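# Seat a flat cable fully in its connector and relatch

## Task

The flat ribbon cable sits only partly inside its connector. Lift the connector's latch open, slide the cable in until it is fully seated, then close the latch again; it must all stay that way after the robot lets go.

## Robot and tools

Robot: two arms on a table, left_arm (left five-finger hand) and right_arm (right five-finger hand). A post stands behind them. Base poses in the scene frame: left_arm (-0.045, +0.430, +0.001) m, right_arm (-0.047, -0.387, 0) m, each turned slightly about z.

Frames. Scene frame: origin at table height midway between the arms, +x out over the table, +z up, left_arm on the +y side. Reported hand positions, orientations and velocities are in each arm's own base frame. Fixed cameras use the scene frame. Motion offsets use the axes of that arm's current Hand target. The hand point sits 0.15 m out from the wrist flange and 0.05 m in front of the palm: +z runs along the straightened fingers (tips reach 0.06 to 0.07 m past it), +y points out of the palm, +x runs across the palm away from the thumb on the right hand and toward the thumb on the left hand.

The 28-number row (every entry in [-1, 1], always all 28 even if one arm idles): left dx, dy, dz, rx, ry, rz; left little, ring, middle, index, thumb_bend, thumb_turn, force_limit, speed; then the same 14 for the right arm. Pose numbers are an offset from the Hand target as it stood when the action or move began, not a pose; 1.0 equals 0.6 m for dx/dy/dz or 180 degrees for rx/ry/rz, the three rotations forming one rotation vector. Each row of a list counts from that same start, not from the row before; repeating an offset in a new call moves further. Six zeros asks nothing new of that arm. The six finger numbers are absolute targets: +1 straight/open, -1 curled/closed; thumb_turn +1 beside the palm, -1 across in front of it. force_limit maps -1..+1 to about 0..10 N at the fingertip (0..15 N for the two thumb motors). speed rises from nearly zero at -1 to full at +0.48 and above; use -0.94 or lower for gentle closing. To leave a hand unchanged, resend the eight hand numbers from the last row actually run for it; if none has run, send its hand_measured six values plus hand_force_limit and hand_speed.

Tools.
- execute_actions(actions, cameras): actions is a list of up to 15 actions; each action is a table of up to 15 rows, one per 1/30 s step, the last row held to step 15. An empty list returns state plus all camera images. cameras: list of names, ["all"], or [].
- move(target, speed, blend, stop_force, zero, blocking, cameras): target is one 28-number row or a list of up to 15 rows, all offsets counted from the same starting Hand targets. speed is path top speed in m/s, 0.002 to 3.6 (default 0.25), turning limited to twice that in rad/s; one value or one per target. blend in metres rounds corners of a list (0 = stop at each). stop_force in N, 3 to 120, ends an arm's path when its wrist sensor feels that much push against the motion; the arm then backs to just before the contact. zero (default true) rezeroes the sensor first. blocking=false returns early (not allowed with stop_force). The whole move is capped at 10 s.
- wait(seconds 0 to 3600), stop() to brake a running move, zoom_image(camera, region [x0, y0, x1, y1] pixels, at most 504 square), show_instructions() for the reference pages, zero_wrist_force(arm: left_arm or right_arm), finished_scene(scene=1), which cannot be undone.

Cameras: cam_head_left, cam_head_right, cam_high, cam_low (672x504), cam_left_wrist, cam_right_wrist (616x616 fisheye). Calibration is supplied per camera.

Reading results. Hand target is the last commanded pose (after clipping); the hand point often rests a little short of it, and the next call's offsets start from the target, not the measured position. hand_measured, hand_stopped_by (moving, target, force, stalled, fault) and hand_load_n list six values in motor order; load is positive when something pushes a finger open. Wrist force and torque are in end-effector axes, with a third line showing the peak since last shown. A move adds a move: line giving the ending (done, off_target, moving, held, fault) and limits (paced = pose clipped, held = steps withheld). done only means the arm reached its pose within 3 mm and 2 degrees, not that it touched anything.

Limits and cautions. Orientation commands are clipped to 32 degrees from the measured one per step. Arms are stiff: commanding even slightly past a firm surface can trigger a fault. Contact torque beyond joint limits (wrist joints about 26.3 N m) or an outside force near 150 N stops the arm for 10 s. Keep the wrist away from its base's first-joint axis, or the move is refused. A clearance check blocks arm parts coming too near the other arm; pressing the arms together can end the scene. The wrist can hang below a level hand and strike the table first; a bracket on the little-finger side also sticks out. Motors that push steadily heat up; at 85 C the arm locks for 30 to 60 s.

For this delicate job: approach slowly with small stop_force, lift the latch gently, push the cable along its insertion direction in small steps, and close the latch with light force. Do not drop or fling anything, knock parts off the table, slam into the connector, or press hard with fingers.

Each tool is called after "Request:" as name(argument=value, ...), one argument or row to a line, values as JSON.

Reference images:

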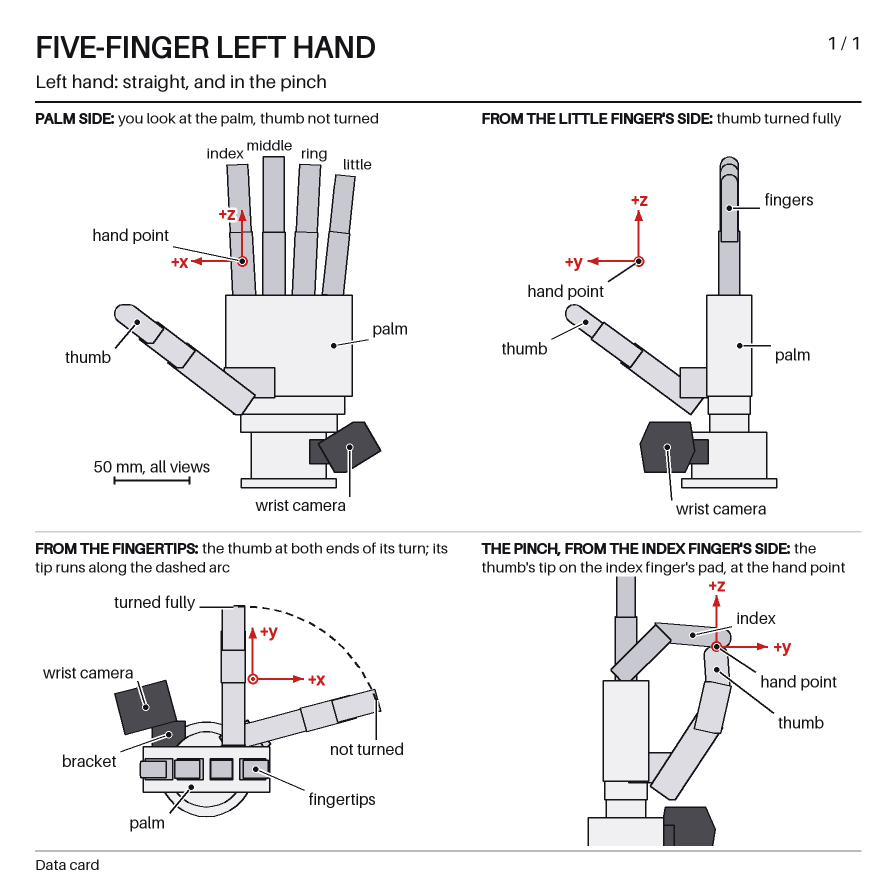

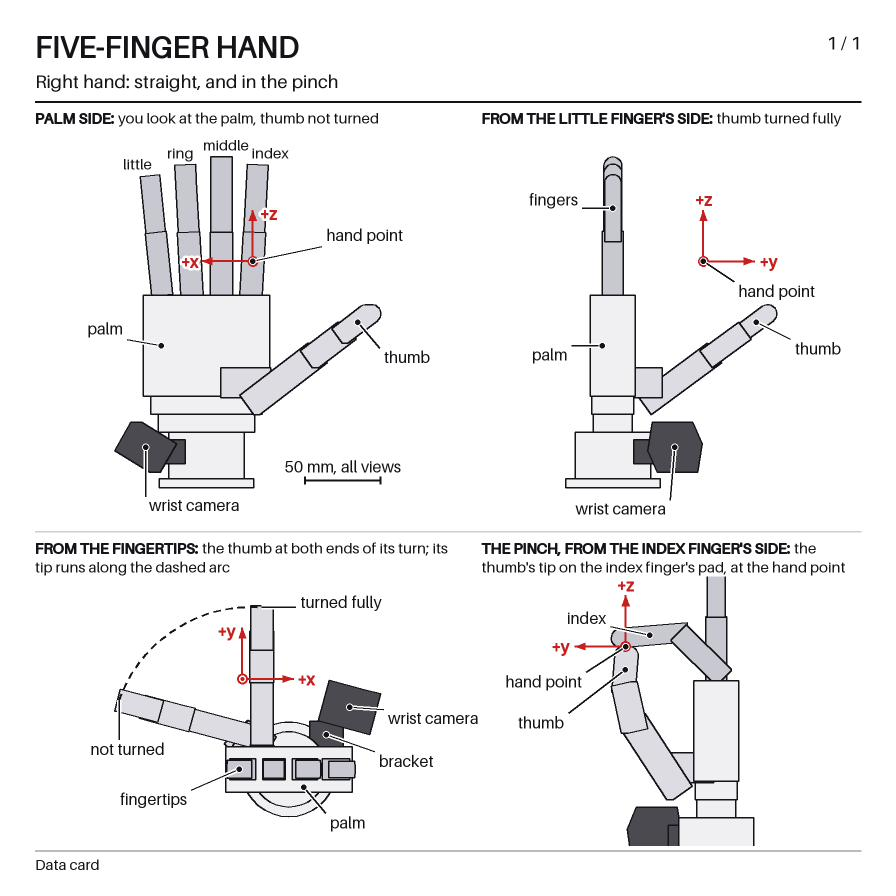

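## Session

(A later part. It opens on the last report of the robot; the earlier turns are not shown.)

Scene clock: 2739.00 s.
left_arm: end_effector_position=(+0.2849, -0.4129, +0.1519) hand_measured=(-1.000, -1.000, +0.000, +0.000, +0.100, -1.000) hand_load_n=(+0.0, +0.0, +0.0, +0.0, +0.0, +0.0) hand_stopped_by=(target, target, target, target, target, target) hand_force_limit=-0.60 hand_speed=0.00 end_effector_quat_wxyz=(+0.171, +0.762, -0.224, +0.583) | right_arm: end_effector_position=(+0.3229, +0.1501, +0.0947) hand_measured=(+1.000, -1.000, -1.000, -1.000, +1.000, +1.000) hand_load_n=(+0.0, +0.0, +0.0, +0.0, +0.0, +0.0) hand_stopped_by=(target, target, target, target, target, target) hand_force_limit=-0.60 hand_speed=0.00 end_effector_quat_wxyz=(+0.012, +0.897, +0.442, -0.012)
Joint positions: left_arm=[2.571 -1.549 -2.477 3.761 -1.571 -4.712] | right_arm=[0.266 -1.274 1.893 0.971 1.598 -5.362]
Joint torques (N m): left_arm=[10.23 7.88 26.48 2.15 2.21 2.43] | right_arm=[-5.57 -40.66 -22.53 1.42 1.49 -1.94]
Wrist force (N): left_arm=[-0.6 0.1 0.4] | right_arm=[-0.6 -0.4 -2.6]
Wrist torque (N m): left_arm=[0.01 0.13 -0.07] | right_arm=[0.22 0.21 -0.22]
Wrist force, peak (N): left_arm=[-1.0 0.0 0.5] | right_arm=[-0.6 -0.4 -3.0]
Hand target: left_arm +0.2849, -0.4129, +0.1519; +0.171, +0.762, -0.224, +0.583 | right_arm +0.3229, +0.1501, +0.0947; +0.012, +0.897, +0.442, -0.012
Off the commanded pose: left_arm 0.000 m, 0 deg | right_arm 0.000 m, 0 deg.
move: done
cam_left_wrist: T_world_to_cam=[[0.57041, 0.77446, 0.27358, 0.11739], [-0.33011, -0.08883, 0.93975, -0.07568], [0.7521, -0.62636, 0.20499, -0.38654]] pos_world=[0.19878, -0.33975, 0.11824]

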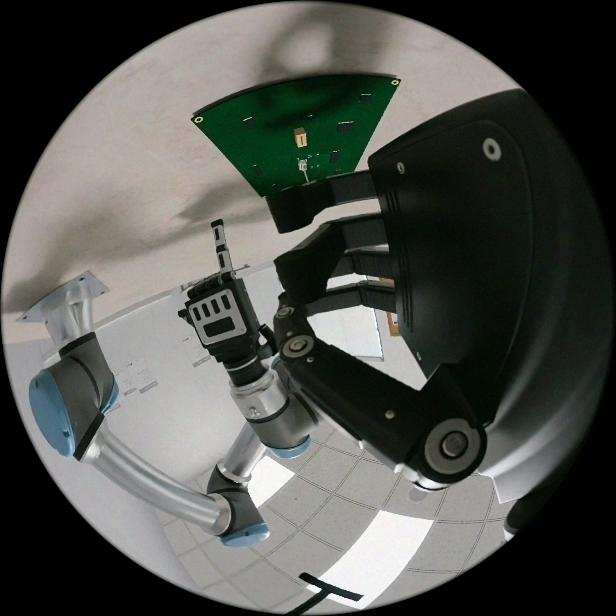

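Request:
move(
  target=[0,0,0,0,0,0,1,1,1,0,0.1,-0.85,-0.6,0,0,0,0,0,0,0,1,-1,-1,-1,1,1,-0.6,0],
  cameras=["cam_left_wrist"],
)

Request:
zoom_image(
  camera="cam_left_wrist",
  region=[240, 200, 440, 400],
)

Scene clock: 2751.53 s.
left_arm: end_effector_position=(+0.2849, -0.4129, +0.1519) hand_measured=(+1.000, +1.000, +1.000, +0.000, +0.100, -0.850) hand_load_n=(+0.0, +0.0, +0.0, +0.0, +0.0, -0.5) hand_stopped_by=(target, target, target, target, target, target) hand_force_limit=-0.60 hand_speed=0.00 end_effector_quat_wxyz=(+0.171, +0.762, -0.224, +0.583) | right_arm: end_effector_position=(+0.3229, +0.1501, +0.0947) hand_measured=(+1.000, -1.000, -1.000, -1.000, +1.000, +1.000) hand_load_n=(+0.0, +0.0, +0.0, +0.0, +0.0, +0.0) hand_stopped_by=(target, target, target, target, target, target) hand_force_limit=-0.60 hand_speed=0.00 end_effector_quat_wxyz=(+0.012, +0.897, +0.442, -0.012)
Joint positions: left_arm=[2.571 -1.549 -2.477 3.761 -1.571 -4.712] | right_arm=[0.266 -1.274 1.893 0.971 1.598 -5.362]
Joint torques (N m): left_arm=[9.62 8.28 26.43 1.88 2.02 2.33] | right_arm=[-7.45 -40.04 -22.18 2.29 1.42 -2.15]
Wrist force (N): left_arm=[-0.6 -0.1 0.4] | right_arm=[-0.8 -0.2 -2.7]
Wrist torque (N m): left_arm=[-0.02 0.12 -0.07] | right_arm=[0.27 0.23 -0.22]
Wrist force, peak (N): left_arm=[-0.9 0.1 0.5] | right_arm=[-1.0 -0.5 -2.9]
Hand target: left_arm +0.2849, -0.4129, +0.1519; +0.171, +0.762, -0.224, +0.583 | right_arm +0.3229, +0.1501, +0.0947; +0.012, +0.897, +0.442, -0.012
Off the commanded pose: left_arm 0.000 m, 0 deg | right_arm 0.000 m, 0 deg.
move: done
cam_left_wrist: T_world_to_cam=[[0.57041, 0.77446, 0.27358, 0.11739], [-0.33011, -0.08883, 0.93975, -0.07568], [0.7521, -0.62636, 0.20499, -0.38654]] pos_world=[0.19878, -0.33975, 0.11824]

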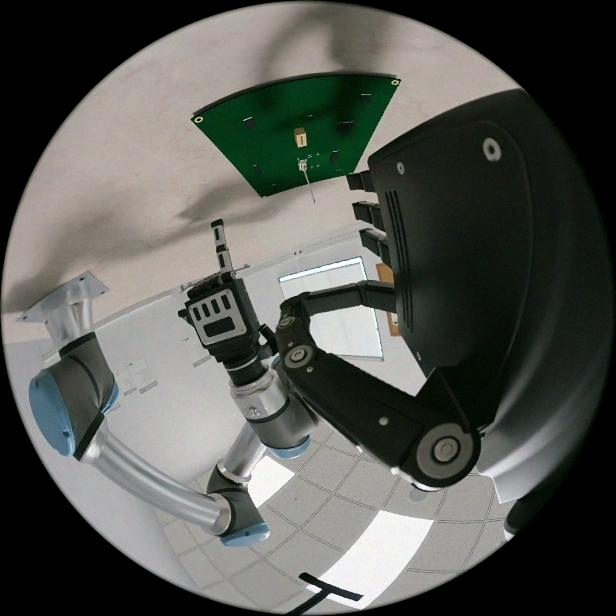

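Scaled by 2.520 from the camera's image (finer frame: 880x880).

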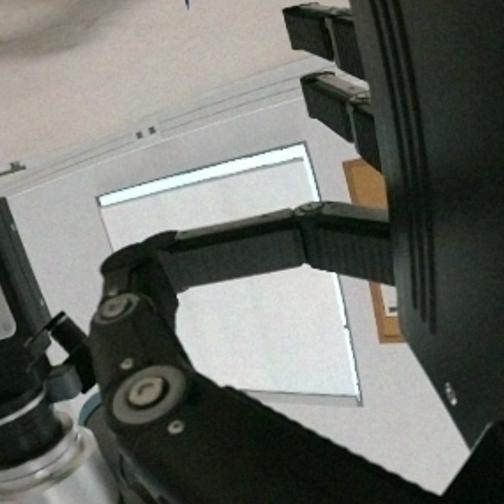

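Request:
move(
  target=[
    [0,0,0,0,0,0,1,1,1,-0.15,0.1,-0.85,-0.6,0,0,0,0,0,0,0,1,-1,-1,-1,1,1,-0.6,0],
    [0,0,0,0,0,0,1,1,1,-0.15,-0.3,-0.85,-0.8,-0.94,0,0,0,0,0,0,1,-1,-1,-1,1,1,-0.6,0],
  ],
  cameras=["cam_left_wrist"],
)

Request:
zoom_image(
  camera="cam_left_wrist",
  region=[240, 250, 360, 370],
)

Scene clock: 2764.50 s.
left_arm: end_effector_position=(+0.2849, -0.4129, +0.1519) hand_measured=(+1.000, +1.000, +1.000, -0.150, -0.300, -0.850) hand_load_n=(+0.0, +0.0, +0.0, +0.0, +0.0, +0.0) hand_stopped_by=(target, target, target, target, target, target) hand_force_limit=-0.80 hand_speed=-0.94 end_effector_quat_wxyz=(+0.171, +0.762, -0.224, +0.583) | right_arm: end_effector_position=(+0.3229, +0.1501, +0.0947) hand_measured=(+1.000, -1.000, -1.000, -1.000, +1.000, +1.000) hand_load_n=(+0.0, +0.0, +0.0, +0.0, +0.0, +0.0) hand_stopped_by=(target, target, target, target, target, target) hand_force_limit=-0.60 hand_speed=0.00 end_effector_quat_wxyz=(+0.012, +0.897, +0.442, -0.012)
Joint positions: left_arm=[2.571 -1.549 -2.477 3.761 -1.571 -4.712] | right_arm=[0.266 -1.274 1.893 0.971 1.598 -5.362]
Joint torques (N m): left_arm=[10.04 7.23 26.02 1.64 2.06 2.16] | right_arm=[-7.46 -39.23 -21.55 3.66 1.23 -2.06]
Wrist force (N): left_arm=[-0.8 0.1 0.6] | right_arm=[-0.5 -0.6 -2.5]
Wrist torque (N m): left_arm=[0.02 0.14 -0.10] | right_arm=[0.20 0.20 -0.22]
Wrist force, peak (N): left_arm=[-1.0 0.0 0.6] | right_arm=[-0.7 -0.7 -2.9]
Hand target: left_arm +0.2849, -0.4129, +0.1519; +0.171, +0.762, -0.224, +0.583 | right_arm +0.3229, +0.1501, +0.0947; +0.012, +0.897, +0.442, -0.012
Off the commanded pose: left_arm 0.000 m, 0 deg | right_arm 0.000 m, 0 deg.
move: done
cam_left_wrist: T_world_to_cam=[[0.57041, 0.77446, 0.27358, 0.11739], [-0.33011, -0.08883, 0.93975, -0.07568], [0.7521, -0.62636, 0.20499, -0.38654]] pos_world=[0.19878, -0.33975, 0.11824]

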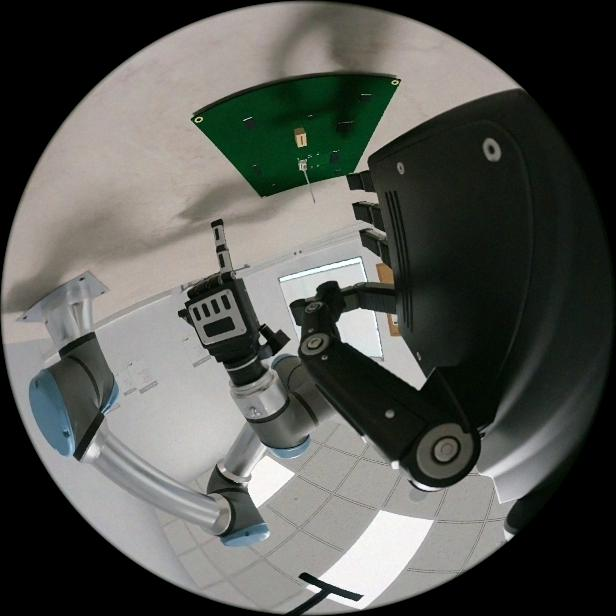

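Scaled by 4.200 from the camera's image (finer frame: 880x880).

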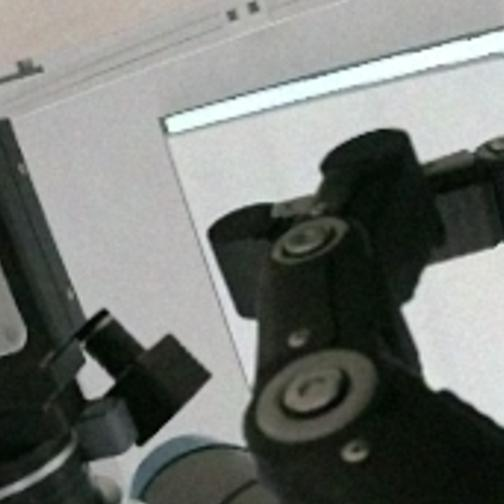

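Request:
move(
  target=[
    [0,0,0,0,0,0,1,1,1,-0.15,0.0,-0.85,-0.8,-0.5,0,0,0,0,0,0,1,-1,-1,-1,1,1,-0.6,0],
    [0,0,0,0,0,0,1,1,1,-0.5,0.0,-0.85,-0.8,-0.94,0,0,0,0,0,0,1,-1,-1,-1,1,1,-0.6,0],
  ],
  cameras=["cam_left_wrist"],
)

Request:
zoom_image(
  camera="cam_left_wrist",
  region=[240, 250, 360, 370],
)

Scene clock: 2776.43 s.
left_arm: end_effector_position=(+0.2849, -0.4129, +0.1519) hand_measured=(+1.000, +1.000, +1.000, -0.222, +0.000, -0.850) hand_load_n=(+0.0, +0.0, +0.0, +2.5, +0.0, -0.5) hand_stopped_by=(target, target, target, force, target, target) hand_force_limit=-0.80 hand_speed=-0.94 end_effector_quat_wxyz=(+0.171, +0.762, -0.224, +0.583) | right_arm: end_effector_position=(+0.3229, +0.1501, +0.0947) hand_measured=(+1.000, -1.000, -1.000, -1.000, +1.000, +1.000) hand_load_n=(+0.0, +0.0, +0.5, +0.0, +0.0, +0.0) hand_stopped_by=(target, target, target, target, target, target) hand_force_limit=-0.60 hand_speed=0.00 end_effector_quat_wxyz=(+0.012, +0.897, +0.442, -0.012)
Joint positions: left_arm=[2.571 -1.549 -2.477 3.761 -1.571 -4.712] | right_arm=[0.266 -1.274 1.893 0.971 1.598 -5.362]
Joint torques (N m): left_arm=[9.75 7.97 25.67 1.57 2.1 2.09] | right_arm=[-6.88 -39.28 -21.2 3.57 1.25 -2.22]
Wrist force (N): left_arm=[-0.6 0.0 0.3] | right_arm=[-0.7 -0.4 -2.6]
Wrist torque (N m): left_arm=[0.01 0.12 -0.09] | right_arm=[0.23 0.22 -0.23]
Wrist force, peak (N): left_arm=[-1.0 0.0 0.6] | right_arm=[-0.7 -0.4 -3.1]
Hand target: left_arm +0.2849, -0.4129, +0.1519; +0.171, +0.762, -0.224, +0.583 | right_arm +0.3229, +0.1501, +0.0947; +0.012, +0.897, +0.442, -0.012
Off the commanded pose: left_arm 0.000 m, 0 deg | right_arm 0.000 m, 0 deg.
move: done
cam_left_wrist: T_world_to_cam=[[0.57041, 0.77446, 0.27358, 0.11739], [-0.33011, -0.08883, 0.93975, -0.07568], [0.7521, -0.62636, 0.20499, -0.38654]] pos_world=[0.19878, -0.33975, 0.11824]

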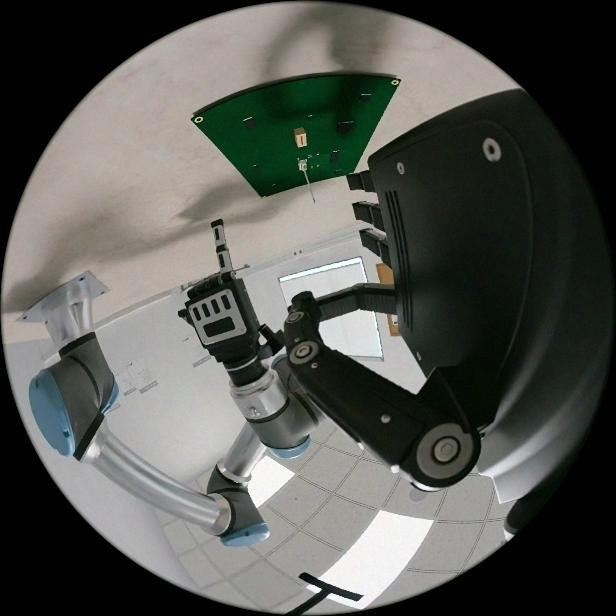

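Scaled by 4.200 from the camera's image (finer frame: 880x880).

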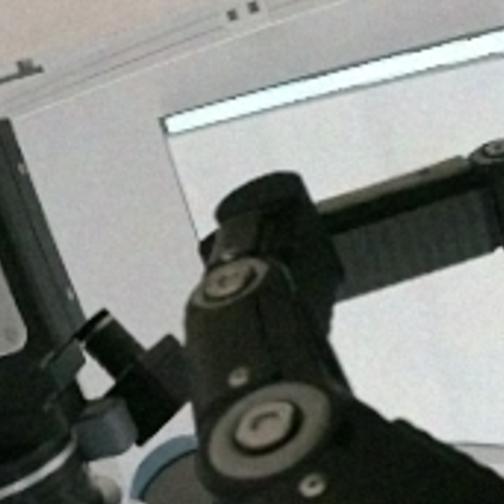

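Request:
move(
  target=[
    [0,0,0,0,0,0,1,1,1,0,0.0,-0.65,-0.8,-0.5,0,0,0,0,0,0,1,-1,-1,-1,1,1,-0.6,0],
    [0,0,0,0,0,0,1,1,1,-0.5,0.0,-0.65,-0.8,-0.94,0,0,0,0,0,0,1,-1,-1,-1,1,1,-0.6,0],
  ],
  cameras=["cam_left_wrist"],
)

Request:
zoom_image(
  camera="cam_left_wrist",
  region=[240, 250, 360, 370],
)

Scene clock: 2788.00 s.
left_arm: end_effector_position=(+0.2849, -0.4129, +0.1519) hand_measured=(+1.000, +1.000, +1.000, -0.214, +0.000, -0.650) hand_load_n=(+0.0, +0.0, +0.0, +1.0, +0.0, +0.0) hand_stopped_by=(target, target, target, force, target, target) hand_force_limit=-0.80 hand_speed=-0.94 end_effector_quat_wxyz=(+0.171, +0.762, -0.224, +0.583) | right_arm: end_effector_position=(+0.3229, +0.1501, +0.0947) hand_measured=(+1.000, -1.000, -1.000, -1.000, +1.000, +1.000) hand_load_n=(+0.0, +0.0, +0.5, +0.0, +0.0, +0.0) hand_stopped_by=(target, target, target, target, target, target) hand_force_limit=-0.60 hand_speed=0.00 end_effector_quat_wxyz=(+0.012, +0.897, +0.442, -0.012)
Joint positions: left_arm=[2.571 -1.549 -2.477 3.761 -1.571 -4.712] | right_arm=[0.266 -1.274 1.893 0.971 1.598 -5.362]
Joint torques (N m): left_arm=[9.6 7.99 25 1.17 1.96 1.89] | right_arm=[-6.95 -38.36 -20.55 3.67 1.08 -2.06]
Wrist force (N): left_arm=[-0.7 0.1 0.5] | right_arm=[-0.6 -0.4 -2.5]
Wrist torque (N m): left_arm=[0.01 0.13 -0.08] | right_arm=[0.23 0.21 -0.22]
Wrist force, peak (N): left_arm=[-0.8 0.1 0.8] | right_arm=[-0.7 -0.4 -3.1]
Hand target: left_arm +0.2849, -0.4129, +0.1519; +0.171, +0.762, -0.224, +0.583 | right_arm +0.3229, +0.1501, +0.0947; +0.012, +0.897, +0.442, -0.012
Off the commanded pose: left_arm 0.000 m, 0 deg | right_arm 0.000 m, 0 deg.
move: done
cam_left_wrist: T_world_to_cam=[[0.57041, 0.77446, 0.27358, 0.11739], [-0.33011, -0.08883, 0.93975, -0.07568], [0.7521, -0.62636, 0.20499, -0.38654]] pos_world=[0.19878, -0.33975, 0.11824]

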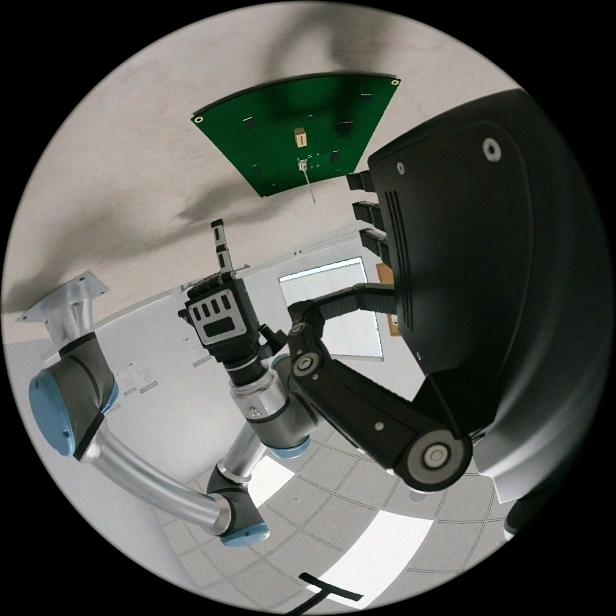

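Scaled by 4.200 from the camera's image (finer frame: 880x880).

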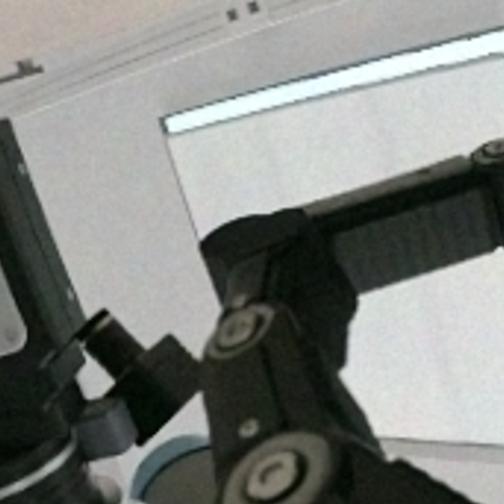

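Request:
move(
  target=[
    [0.1575,-0.2012,0.0212,0,0,0,1,1,1,0.15,0.2,-0.7,-0.8,-0.5,0,0,0,0,0,0,1,-1,-1,-1,1,1,-0.6,0],
    [0.1575,-0.2012,0.0212,-0.4904,0.2652,0.6418,1,1,1,0.15,0.2,-0.7,-0.8,-0.5,0,0,0,0,0,0,1,-1,-1,-1,1,1,-0.6,0],
  ],
  speed=[0.12, 0.25],
  cameras=["cam_left_wrist","cam_head_right","cam_high"],
)

Scene clock: 2813.90 s.
left_arm: end_effector_position=(+0.3813, -0.3314, +0.2398) hand_measured=(+1.000, +1.000, +1.000, +0.150, +0.200, -0.700) hand_load_n=(+0.0, +0.0, +0.0, +0.0, +0.0, +0.0) hand_stopped_by=(target, target, target, target, target, target) hand_force_limit=-0.80 hand_speed=-0.50 end_effector_quat_wxyz=(-0.107, +0.259, +0.887, -0.367) | right_arm: end_effector_position=(+0.3229, +0.1501, +0.0947) hand_measured=(+1.000, -1.000, -1.000, -1.000, +1.000, +1.000) hand_load_n=(+0.0, +0.0, +0.0, +0.0, +0.0, +0.0) hand_stopped_by=(target, target, target, target, target, target) hand_force_limit=-0.60 hand_speed=0.00 end_effector_quat_wxyz=(+0.012, +0.897, +0.442, -0.012)
Joint positions: left_arm=[2.939 -2.143 -1.24 1.469 -0.85 -1.075] | right_arm=[0.266 -1.274 1.893 0.971 1.598 -5.362]
Joint torques (N m): left_arm=[4.94 42.12 6.77 -1.18 0.01 -1.04] | right_arm=[-8.49 -37.71 -21.4 3.78 1.29 -2.09]
Wrist force (N): left_arm=[-0.1 0.5 0.6] | right_arm=[-0.5 -0.4 -2.7]
Wrist torque (N m): left_arm=[0.03 0.04 -0.03] | right_arm=[0.24 0.20 -0.21]
Wrist force, peak (N): left_arm=[-1.4 0.9 0.2] | right_arm=[-0.6 -0.6 -3.0]
Hand target: left_arm +0.3813, -0.3314, +0.2398; -0.107, +0.259, +0.887, -0.367 | right_arm +0.3229, +0.1501, +0.0947; +0.012, +0.897, +0.442, -0.012
Off the commanded pose: left_arm 0.000 m, 0 deg | right_arm 0.000 m, 0 deg.
move: done
cam_left_wrist: T_world_to_cam=[[-0.59661, -0.41406, 0.68746, -0.07295], [-0.43886, 0.88552, 0.15249, 0.43394], [-0.6719, -0.21072, -0.71003, 0.47405]] pos_world=[0.46543, -0.31458, 0.32057]
Images, in order (width x height): cam_head_right 672x504, cam_high 672x504, cam_left_wrist 616x616.

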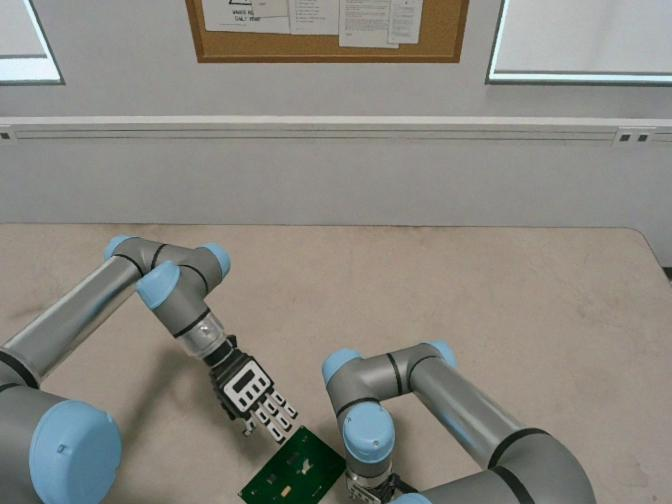

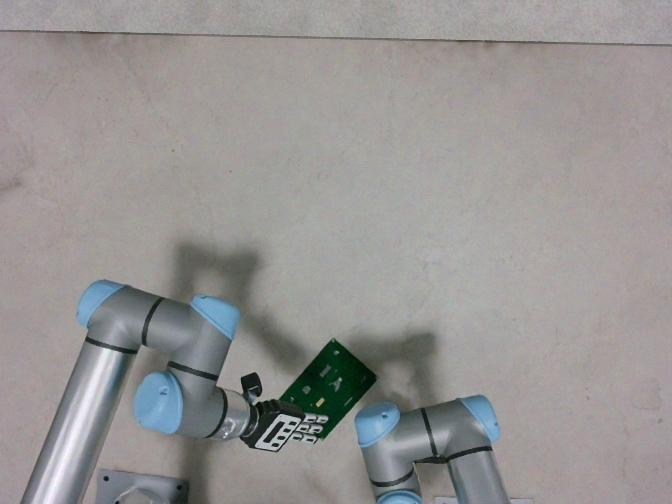

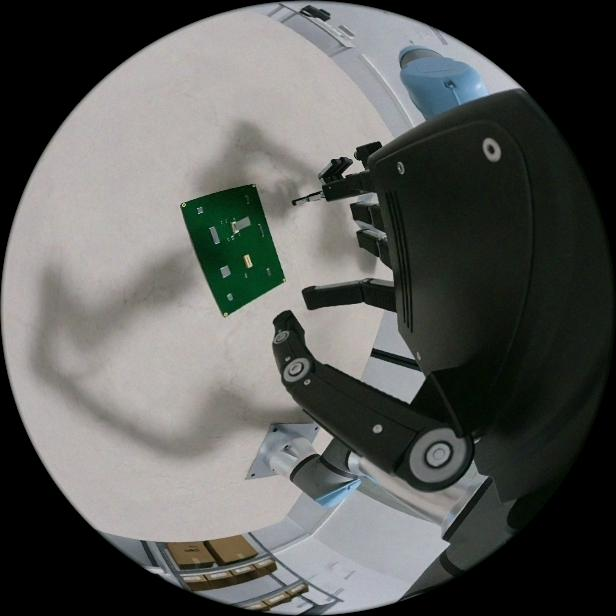

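Request:
move(
  target=[-0.1072,0.0895,0.1928,0.1667,0,0,1,1,1,0.15,0.2,-0.7,-0.8,-0.5,0,0,0,0,0,0,1,-1,-1,-1,1,1,-0.6,0],
  speed=0.1,
  cameras=["cam_left_wrist","cam_head_right","cam_right_wrist"],
)

Scene clock: 2823.73 s.
left_arm: end_effector_position=(+0.4118, -0.4029, +0.1200) hand_measured=(+1.000, +1.000, +1.000, +0.150, +0.200, -0.700) hand_load_n=(+0.0, +0.0, +0.0, +0.0, +0.0, +0.0) hand_stopped_by=(target, target, target, target, target, target) hand_force_limit=-0.80 hand_speed=-0.50 end_effector_quat_wxyz=(-0.171, +0.222, +0.762, -0.584) | right_arm: end_effector_position=(+0.3229, +0.1501, +0.0947) hand_measured=(+1.000, -1.000, -1.000, -1.000, +1.000, +1.000) hand_load_n=(+0.0, +0.0, +0.0, +0.0, -0.5, +0.0) hand_stopped_by=(target, target, target, target, target, target) hand_force_limit=-0.60 hand_speed=0.00 end_effector_quat_wxyz=(+0.012, +0.897, +0.442, -0.012)
Joint positions: left_arm=[2.975 -2.516 -1.319 1.294 -0.477 -0.547] | right_arm=[0.266 -1.274 1.893 0.971 1.598 -5.362]
Joint torques (N m): left_arm=[-7.76 51.5 18.08 -2.52 -0.78 0.95] | right_arm=[-7.53 -37.75 -19.4 3.72 1.23 -2.39]
Wrist force (N): left_arm=[0.1 0.8 0.3] | right_arm=[-0.8 -0.5 -2.6]
Wrist torque (N m): left_arm=[0.07 0.06 -0.02] | right_arm=[0.22 0.24 -0.23]
Wrist force, peak (N): left_arm=[-0.3 1.8 0.4] | right_arm=[-0.9 -0.5 -2.9]
Hand target: left_arm +0.4119, -0.4029, +0.1200; -0.171, +0.223, +0.762, -0.584 | right_arm +0.3229, +0.1501, +0.0947; +0.012, +0.897, +0.442, -0.012
Off the commanded pose: left_arm 0.000 m, 0 deg | right_arm 0.000 m, 0 deg.
move: done
cam_left_wrist: T_world_to_cam=[[-0.36303, -0.04897, 0.93049, 0.01985], [-0.43466, 0.89221, -0.12262, 0.56279], [-0.82418, -0.44897, -0.34518, 0.31736]] pos_world=[0.5134, -0.35867, 0.16009]
cam_right_wrist: T_world_to_cam=[[0.9285, -0.36975, 0.03423, -0.24878], [-0.33178, -0.78469, 0.52363, 0.17976], [-0.16675, -0.49755, -0.85126, 0.32793]] pos_world=[0.34531, 0.21223, 0.19354]
Images, in order (width x height): cam_head_right 672x504, cam_left_wrist 616x616, cam_right_wrist 616x616.

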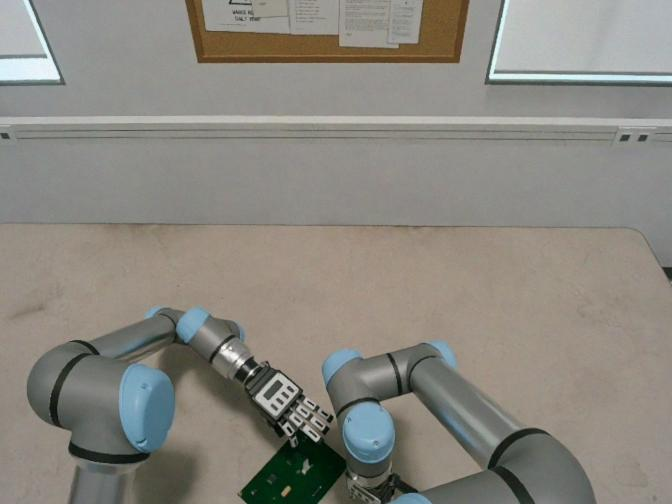

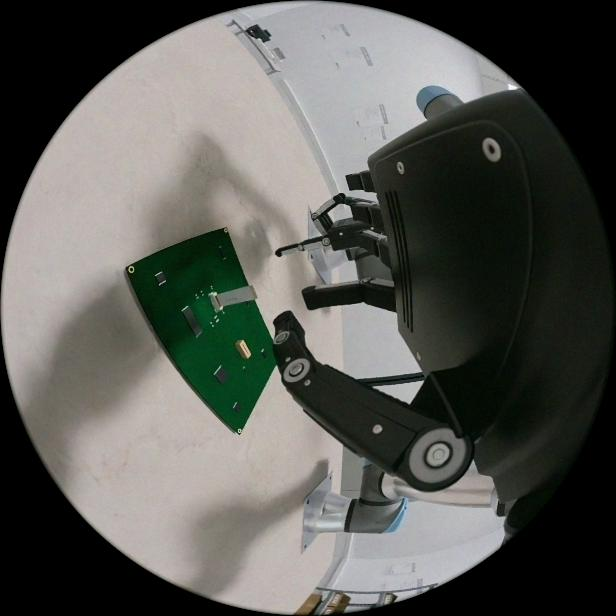

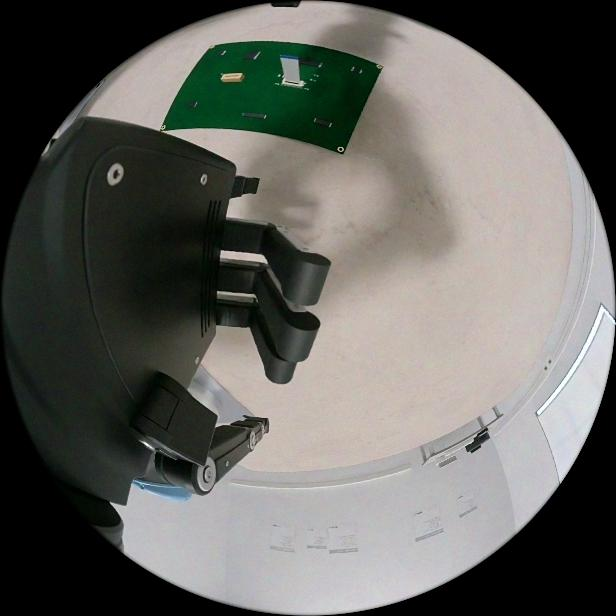

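Request:
zoom_image(
  camera="cam_left_wrist",
  region=[190, 260, 330, 360],
)

Scaled by 3.600 from the camera's image (finer frame: 880x880).

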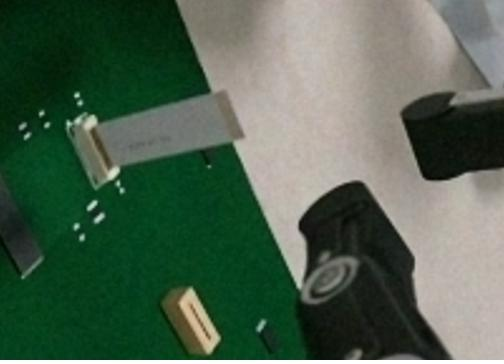

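Request:
move(
  target=[-0.0072,0.019,0.0903,0,0,0,1,1,1,0.15,0.2,-0.7,-0.8,-0.5,0,0,0,0,0,0,1,-1,-1,-1,1,1,-0.6,0],
  speed=0.06,
  cameras=["cam_left_wrist","cam_right_wrist"],
)

Request:
zoom_image(
  camera="cam_left_wrist",
  region=[240, 220, 380, 360],
)

Request:
zoom_image(
  camera="cam_right_wrist",
  region=[230, 0, 350, 100],
)

Scene clock: 2847.77 s.
left_arm: end_effector_position=(+0.3889, -0.4469, +0.0949) hand_measured=(+1.000, +1.000, +1.000, +0.150, +0.200, -0.700) hand_load_n=(+0.0, +0.0, +0.0, +0.0, +0.0, +0.0) hand_stopped_by=(target, target, target, target, target, target) hand_force_limit=-0.80 hand_speed=-0.50 end_effector_quat_wxyz=(-0.171, +0.222, +0.762, -0.584) | right_arm: end_effector_position=(+0.3229, +0.1501, +0.0947) hand_measured=(+1.000, -1.000, -1.000, -1.000, +1.000, +1.000) hand_load_n=(+0.0, +0.0, +0.0, +0.0, +0.0, +0.0) hand_stopped_by=(target, target, target, target, target, target) hand_force_limit=-0.60 hand_speed=0.00 end_effector_quat_wxyz=(+0.012, +0.897, +0.442, -0.012)
Joint positions: left_arm=[2.894 -2.556 -1.295 1.413 -0.412 -0.661] | right_arm=[0.266 -1.274 1.893 0.971 1.598 -5.362]
Joint torques (N m): left_arm=[11.51 63.9 5.89 -3.32 -1.63 3.09] | right_arm=[-6.23 -37.18 -20.05 3.77 1.26 -2.1]
Wrist force (N): left_arm=[0.3 0.9 0.5] | right_arm=[-0.7 -0.4 -2.7]
Wrist torque (N m): left_arm=[0.03 0.08 -0.17] | right_arm=[0.24 0.22 -0.22]
Wrist force, peak (N): left_arm=[0.2 1.1 1.1] | right_arm=[-0.5 -0.3 -3.2]
Hand target: left_arm +0.3889, -0.4468, +0.0949; -0.171, +0.223, +0.762, -0.584 | right_arm +0.3229, +0.1501, +0.0947; +0.012, +0.897, +0.442, -0.012
Off the commanded pose: left_arm 0.000 m, 0 deg | right_arm 0.000 m, 0 deg.
move: done
cam_left_wrist: T_world_to_cam=[[-0.36308, -0.04886, 0.93048, 0.03272], [-0.43461, 0.89221, -0.12275, 0.58902], [-0.82418, -0.44897, -0.34518, 0.2701]] pos_world=[0.4905, -0.40267, 0.13509]
cam_right_wrist: T_world_to_cam=[[0.9285, -0.36975, 0.03423, -0.24878], [-0.33178, -0.78469, 0.52363, 0.17976], [-0.16675, -0.49755, -0.85126, 0.32793]] pos_world=[0.34531, 0.21223, 0.19354]

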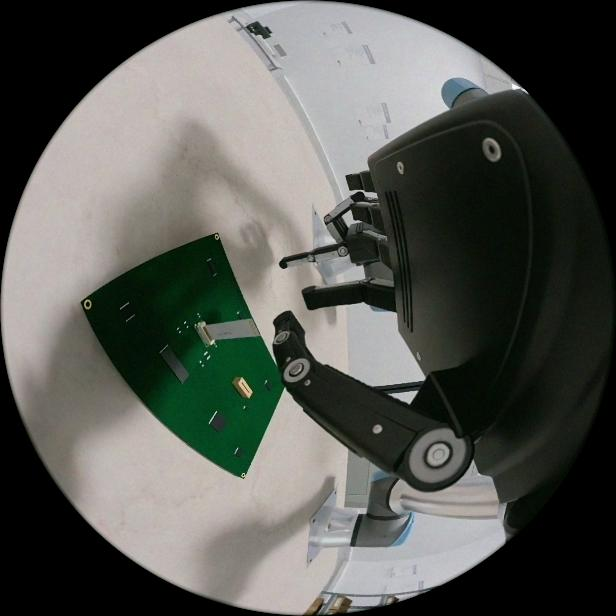

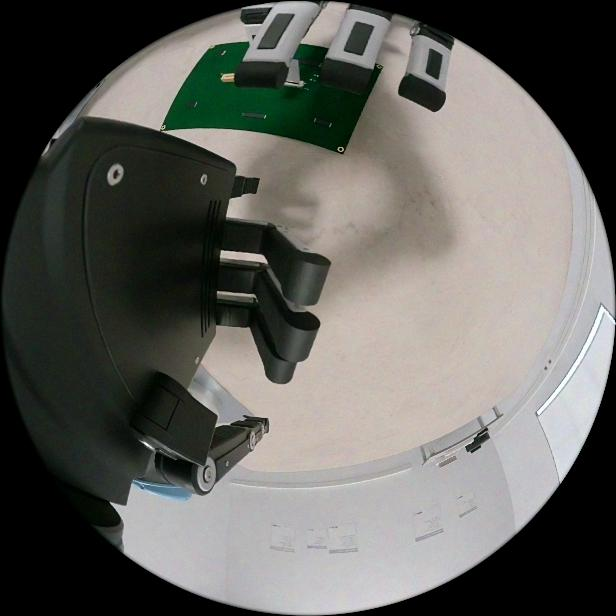

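Scaled by 3.600 from the camera's image (finer frame: 880x880).

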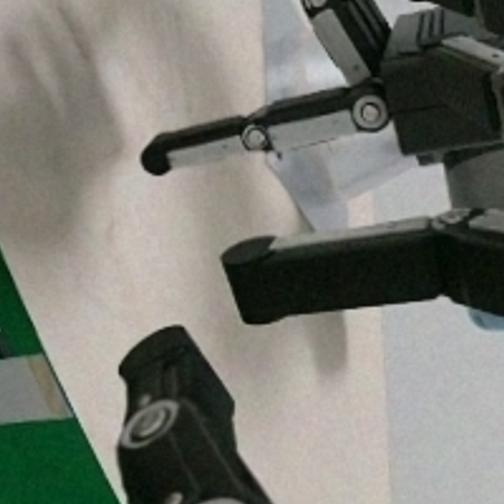

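Scaled by 4.200 from the camera's image (finer frame: 880x880).

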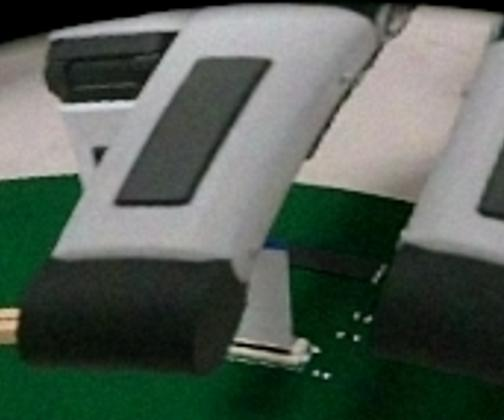

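Request:
move(
  target=[
    [0,0.06,0.0161,0,0,0,1,1,1,0.15,0.2,-0.55,-0.8,-0.5,0,0,0,0,0,0,1,-1,-1,-1,1,1,-0.6,0],
    [0,0.1015,0.0272,0,0,0,1,1,1,0.15,0.2,-0.55,-0.8,-0.5,0,0,0,0,0,0,1,-1,-1,-1,1,1,-0.6,0],
  ],
  speed=[0.04,0.02],
  stop_force=3,
  cameras=["cam_left_wrist","cam_right_wrist"],
)

Request:
zoom_image(
  camera="cam_left_wrist",
  region=[220, 250, 360, 390],
)

Request:
zoom_image(
  camera="cam_right_wrist",
  region=[230, 20, 350, 120],
)

Scene clock: 2892.97 s.
left_arm: end_effector_position=(+0.3889, -0.4468, +0.0319) hand_measured=(+1.000, +1.000, +1.000, +0.150, +0.200, -0.550) hand_load_n=(+0.0, +0.0, +0.0, +0.0, +0.0, +0.0) hand_stopped_by=(target, target, target, target, target, target) hand_force_limit=-0.80 hand_speed=-0.50 end_effector_quat_wxyz=(-0.171, +0.223, +0.762, -0.584) | right_arm: end_effector_position=(+0.3229, +0.1501, +0.0947) hand_measured=(+1.000, -1.000, -1.000, -1.000, +1.000, +1.000) hand_load_n=(+0.0, +0.0, +0.0, +0.0, +0.0, +0.0) hand_stopped_by=(target, target, target, target, target, target) hand_force_limit=-0.60 hand_speed=0.00 end_effector_quat_wxyz=(+0.012, +0.897, +0.442, -0.012)
Joint positions: left_arm=[2.894 -2.662 -1.275 1.498 -0.412 -0.661] | right_arm=[0.266 -1.274 1.893 0.971 1.598 -5.362]
Joint torques (N m): left_arm=[11.43 65.38 7.48 -3.46 -1.16 -0.13] | right_arm=[-7.97 -36.56 -20.33 3.66 1.23 -2.09]
Wrist force (N): left_arm=[-0.1 1.0 0.2] | right_arm=[-0.9 -0.2 -2.6]
Wrist torque (N m): left_arm=[0.08 0.12 -0.22] | right_arm=[0.26 0.25 -0.23]
Wrist force, peak (N): left_arm=[-0.1 1.3 0.6] | right_arm=[-0.5 -0.5 -3.1]
Hand target: left_arm +0.3889, -0.4468, +0.0319; -0.171, +0.223, +0.762, -0.584 | right_arm +0.3229, +0.1501, +0.0947; +0.012, +0.897, +0.442, -0.012
Off the commanded pose: left_arm 0.000 m, 0 deg | right_arm 0.000 m, 0 deg.
move: done
cam_left_wrist: T_world_to_cam=[[-0.3632, -0.04881, 0.93043, 0.09143], [-0.43457, 0.89222, -0.12283, 0.58119], [-0.82416, -0.44895, -0.34527, 0.2484]] pos_world=[0.4905, -0.40257, 0.07209]
cam_right_wrist: T_world_to_cam=[[0.9285, -0.36975, 0.03423, -0.24878], [-0.33178, -0.78469, 0.52363, 0.17976], [-0.16675, -0.49755, -0.85126, 0.32793]] pos_world=[0.34531, 0.21223, 0.19354]

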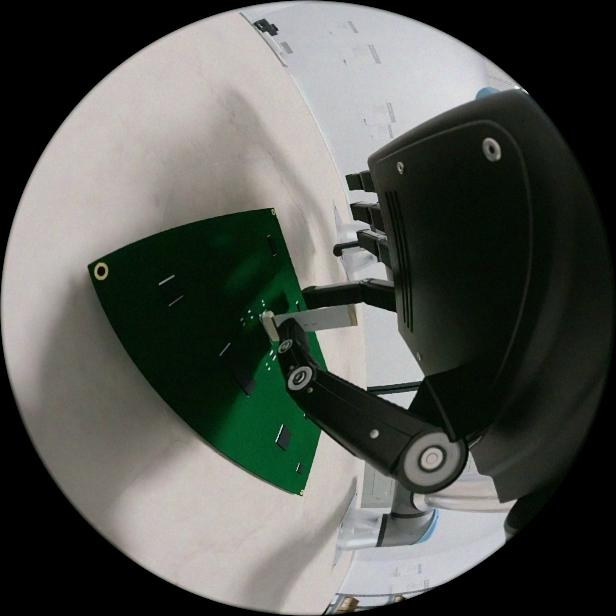

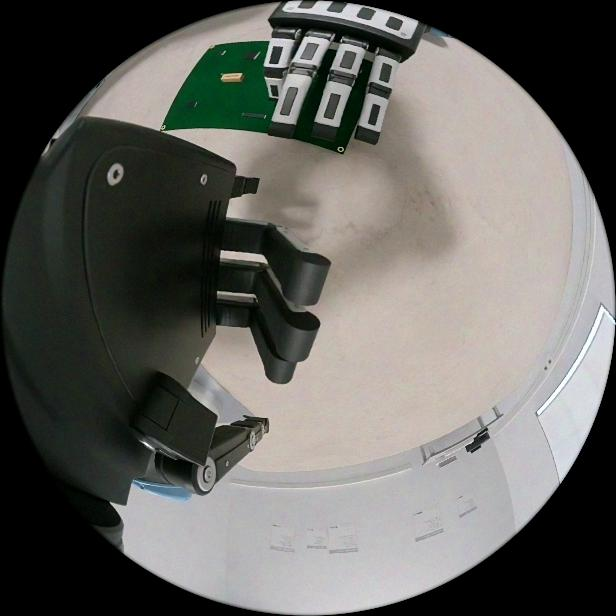

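Scaled by 3.600 from the camera's image (finer frame: 880x880).

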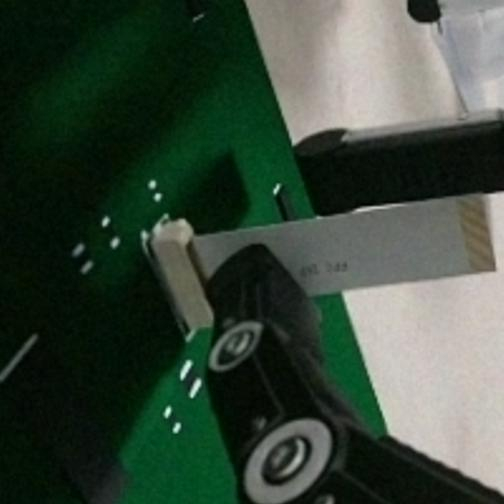

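Scaled by 4.200 from the camera's image (finer frame: 880x880).

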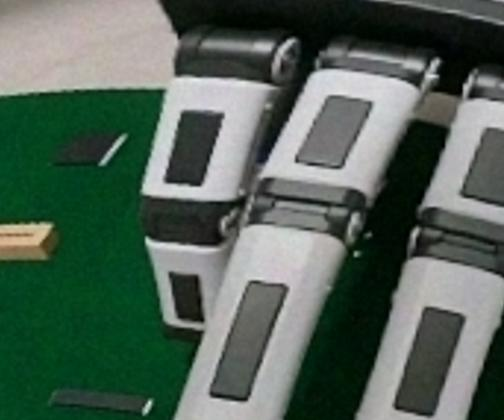

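Request:
move(
  target=[
    [0,0,0,0,0,0,1,1,1,0.15,0.0,-0.55,-0.8,-0.7,0,0,0,0,0,0,1,-1,-1,-1,1,1,-0.6,0],
    [0,0,0,0,0,0,1,1,1,-0.1,0.0,-0.55,-0.8,-0.7,0,0,0,0,0,0,1,-1,-1,-1,1,1,-0.6,0],
    [0,0,0,0,0,0,1,1,1,-0.5,0.0,-0.55,-0.4,-0.94,0,0,0,0,0,0,1,-1,-1,-1,1,1,-0.6,0],
  ],
  cameras=["cam_left_wrist"],
)

Request:
zoom_image(
  camera="cam_left_wrist",
  region=[220, 250, 360, 390],
)

Scene clock: 2914.23 s.
left_arm: end_effector_position=(+0.3889, -0.4468, +0.0319) hand_measured=(+1.000, +1.000, +1.000, -0.216, +0.000, -0.550) hand_load_n=(+0.0, +0.0, +0.0, +4.0, +0.5, -0.5) hand_stopped_by=(target, target, target, force, target, target) hand_force_limit=-0.40 hand_speed=-0.94 end_effector_quat_wxyz=(-0.171, +0.223, +0.762, -0.584) | right_arm: end_effector_position=(+0.3229, +0.1501, +0.0947) hand_measured=(+1.000, -1.000, -1.000, -1.000, +1.000, +1.000) hand_load_n=(+0.0, +0.0, +0.0, +0.0, +0.0, +0.0) hand_stopped_by=(target, target, target, target, target, target) hand_force_limit=-0.60 hand_speed=0.00 end_effector_quat_wxyz=(+0.012, +0.897, +0.442, -0.012)
Joint positions: left_arm=[2.894 -2.662 -1.275 1.498 -0.412 -0.661] | right_arm=[0.266 -1.274 1.893 0.971 1.598 -5.362]
Joint torques (N m): left_arm=[12.49 65.45 6.7 -3.01 0.54 -2.4] | right_arm=[-7.86 -35.97 -18.61 3.73 1.09 -2.29]
Wrist force (N): left_arm=[0.2 0.4 0.1] | right_arm=[-0.5 -0.3 -2.7]
Wrist torque (N m): left_arm=[0.05 0.08 -0.20] | right_arm=[0.26 0.19 -0.21]
Wrist force, peak (N): left_arm=[0.0 1.3 0.1] | right_arm=[-0.6 -0.4 -3.1]
Hand target: left_arm +0.3889, -0.4468, +0.0319; -0.171, +0.223, +0.762, -0.584 | right_arm +0.3229, +0.1501, +0.0947; +0.012, +0.897, +0.442, -0.012
Off the commanded pose: left_arm 0.000 m, 0 deg | right_arm 0.000 m, 0 deg.
move: done
cam_left_wrist: T_world_to_cam=[[-0.36308, -0.04886, 0.93048, 0.09135], [-0.43461, 0.89221, -0.12275, 0.5812], [-0.82418, -0.44897, -0.34518, 0.2484]] pos_world=[0.4905, -0.40257, 0.07209]

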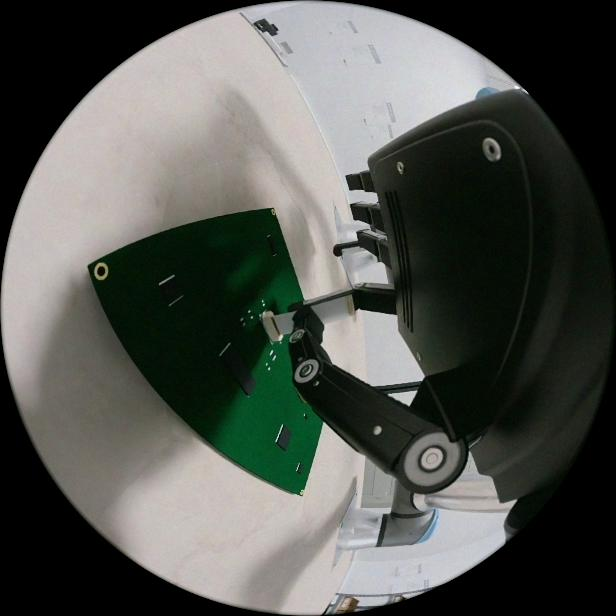

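Scaled by 3.600 from the camera's image (finer frame: 880x880).

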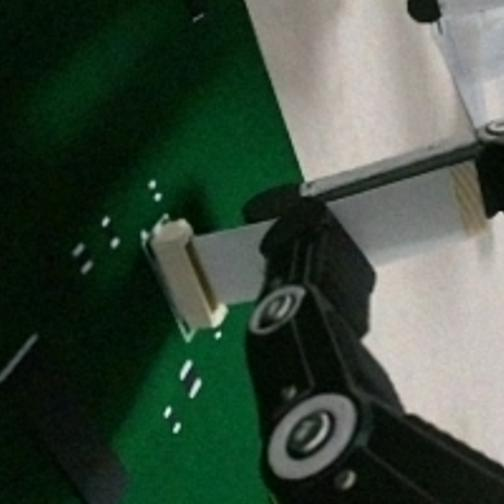

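Request:
zero_wrist_force(
  arm="left_arm",
)

Request:
move(
  target=[0,0.00241,0.00065,0,0,0,1,1,1,-0.5,0.0,-0.55,-0.4,-0.94,0,0,0,0,0,0,1,-1,-1,-1,1,1,-0.6,0],
  speed=0.003,
  stop_force=8,
  cameras=["cam_left_wrist"],
)

Request:
zoom_image(
  camera="cam_left_wrist",
  region=[250, 290, 310, 350],
)

Wrist force sensor zeroed.

Scene clock: 2921.33 s.
left_arm: end_effector_position=(+0.3889, -0.4468, +0.0304) hand_measured=(+1.000, +1.000, +1.000, -0.216, +0.000, -0.550) hand_load_n=(+0.0, +0.0, +0.0, +5.0, +0.0, +0.0) hand_stopped_by=(target, target, target, force, target, target) hand_force_limit=-0.40 hand_speed=-0.94 end_effector_quat_wxyz=(-0.171, +0.223, +0.762, -0.584) | right_arm: end_effector_position=(+0.3229, +0.1501, +0.0947) hand_measured=(+1.000, -1.000, -1.000, -1.000, +1.000, +1.000) hand_load_n=(+0.0, +0.0, +0.0, +0.0, +0.0, +0.0) hand_stopped_by=(target, target, target, target, target, target) hand_force_limit=-0.60 hand_speed=0.00 end_effector_quat_wxyz=(+0.012, +0.897, +0.442, -0.012)
Joint positions: left_arm=[2.894 -2.664 -1.274 1.5 -0.412 -0.661] | right_arm=[0.266 -1.274 1.893 0.971 1.598 -5.362]
Joint torques (N m): left_arm=[10.61 51.78 22.84 -1.16 2.24 -2.41] | right_arm=[-7.04 -36.38 -19.21 3.7 1.2 -2.07]
Wrist force (N, zeroed by zero_wrist_force on left_arm): left_arm=[0.3 -6.5 -0.5] | right_arm=[-0.7 -0.6 -2.9]
Wrist torque (N m, zeroed by zero_wrist_force on left_arm): left_arm=[-0.29 -0.02 0.06] | right_arm=[0.22 0.23 -0.23]
Wrist force, peak (N, zeroed by zero_wrist_force on left_arm): left_arm=[0.2 -6.9 -0.5] | right_arm=[-0.9 -0.5 -3.0]
Hand target: left_arm +0.3889, -0.4468, +0.0304; -0.171, +0.223, +0.762, -0.584 | right_arm +0.3229, +0.1501, +0.0947; +0.012, +0.897, +0.442, -0.012
Off the commanded pose: left_arm 0.000 m, 0 deg | right_arm 0.000 m, 0 deg.
move: done
cam_left_wrist: T_world_to_cam=[[-0.36308, -0.04886, 0.93048, 0.09284], [-0.43461, 0.89221, -0.12275, 0.581], [-0.82418, -0.44897, -0.34518, 0.24785]] pos_world=[0.4905, -0.40257, 0.07049]

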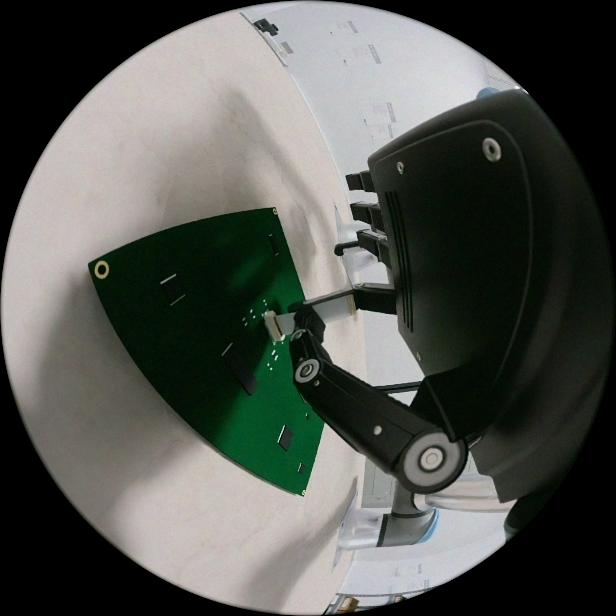

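Scaled by 8.400 from the camera's image (finer frame: 880x880).

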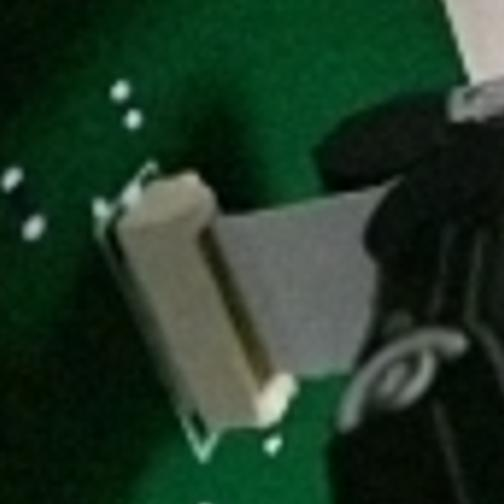

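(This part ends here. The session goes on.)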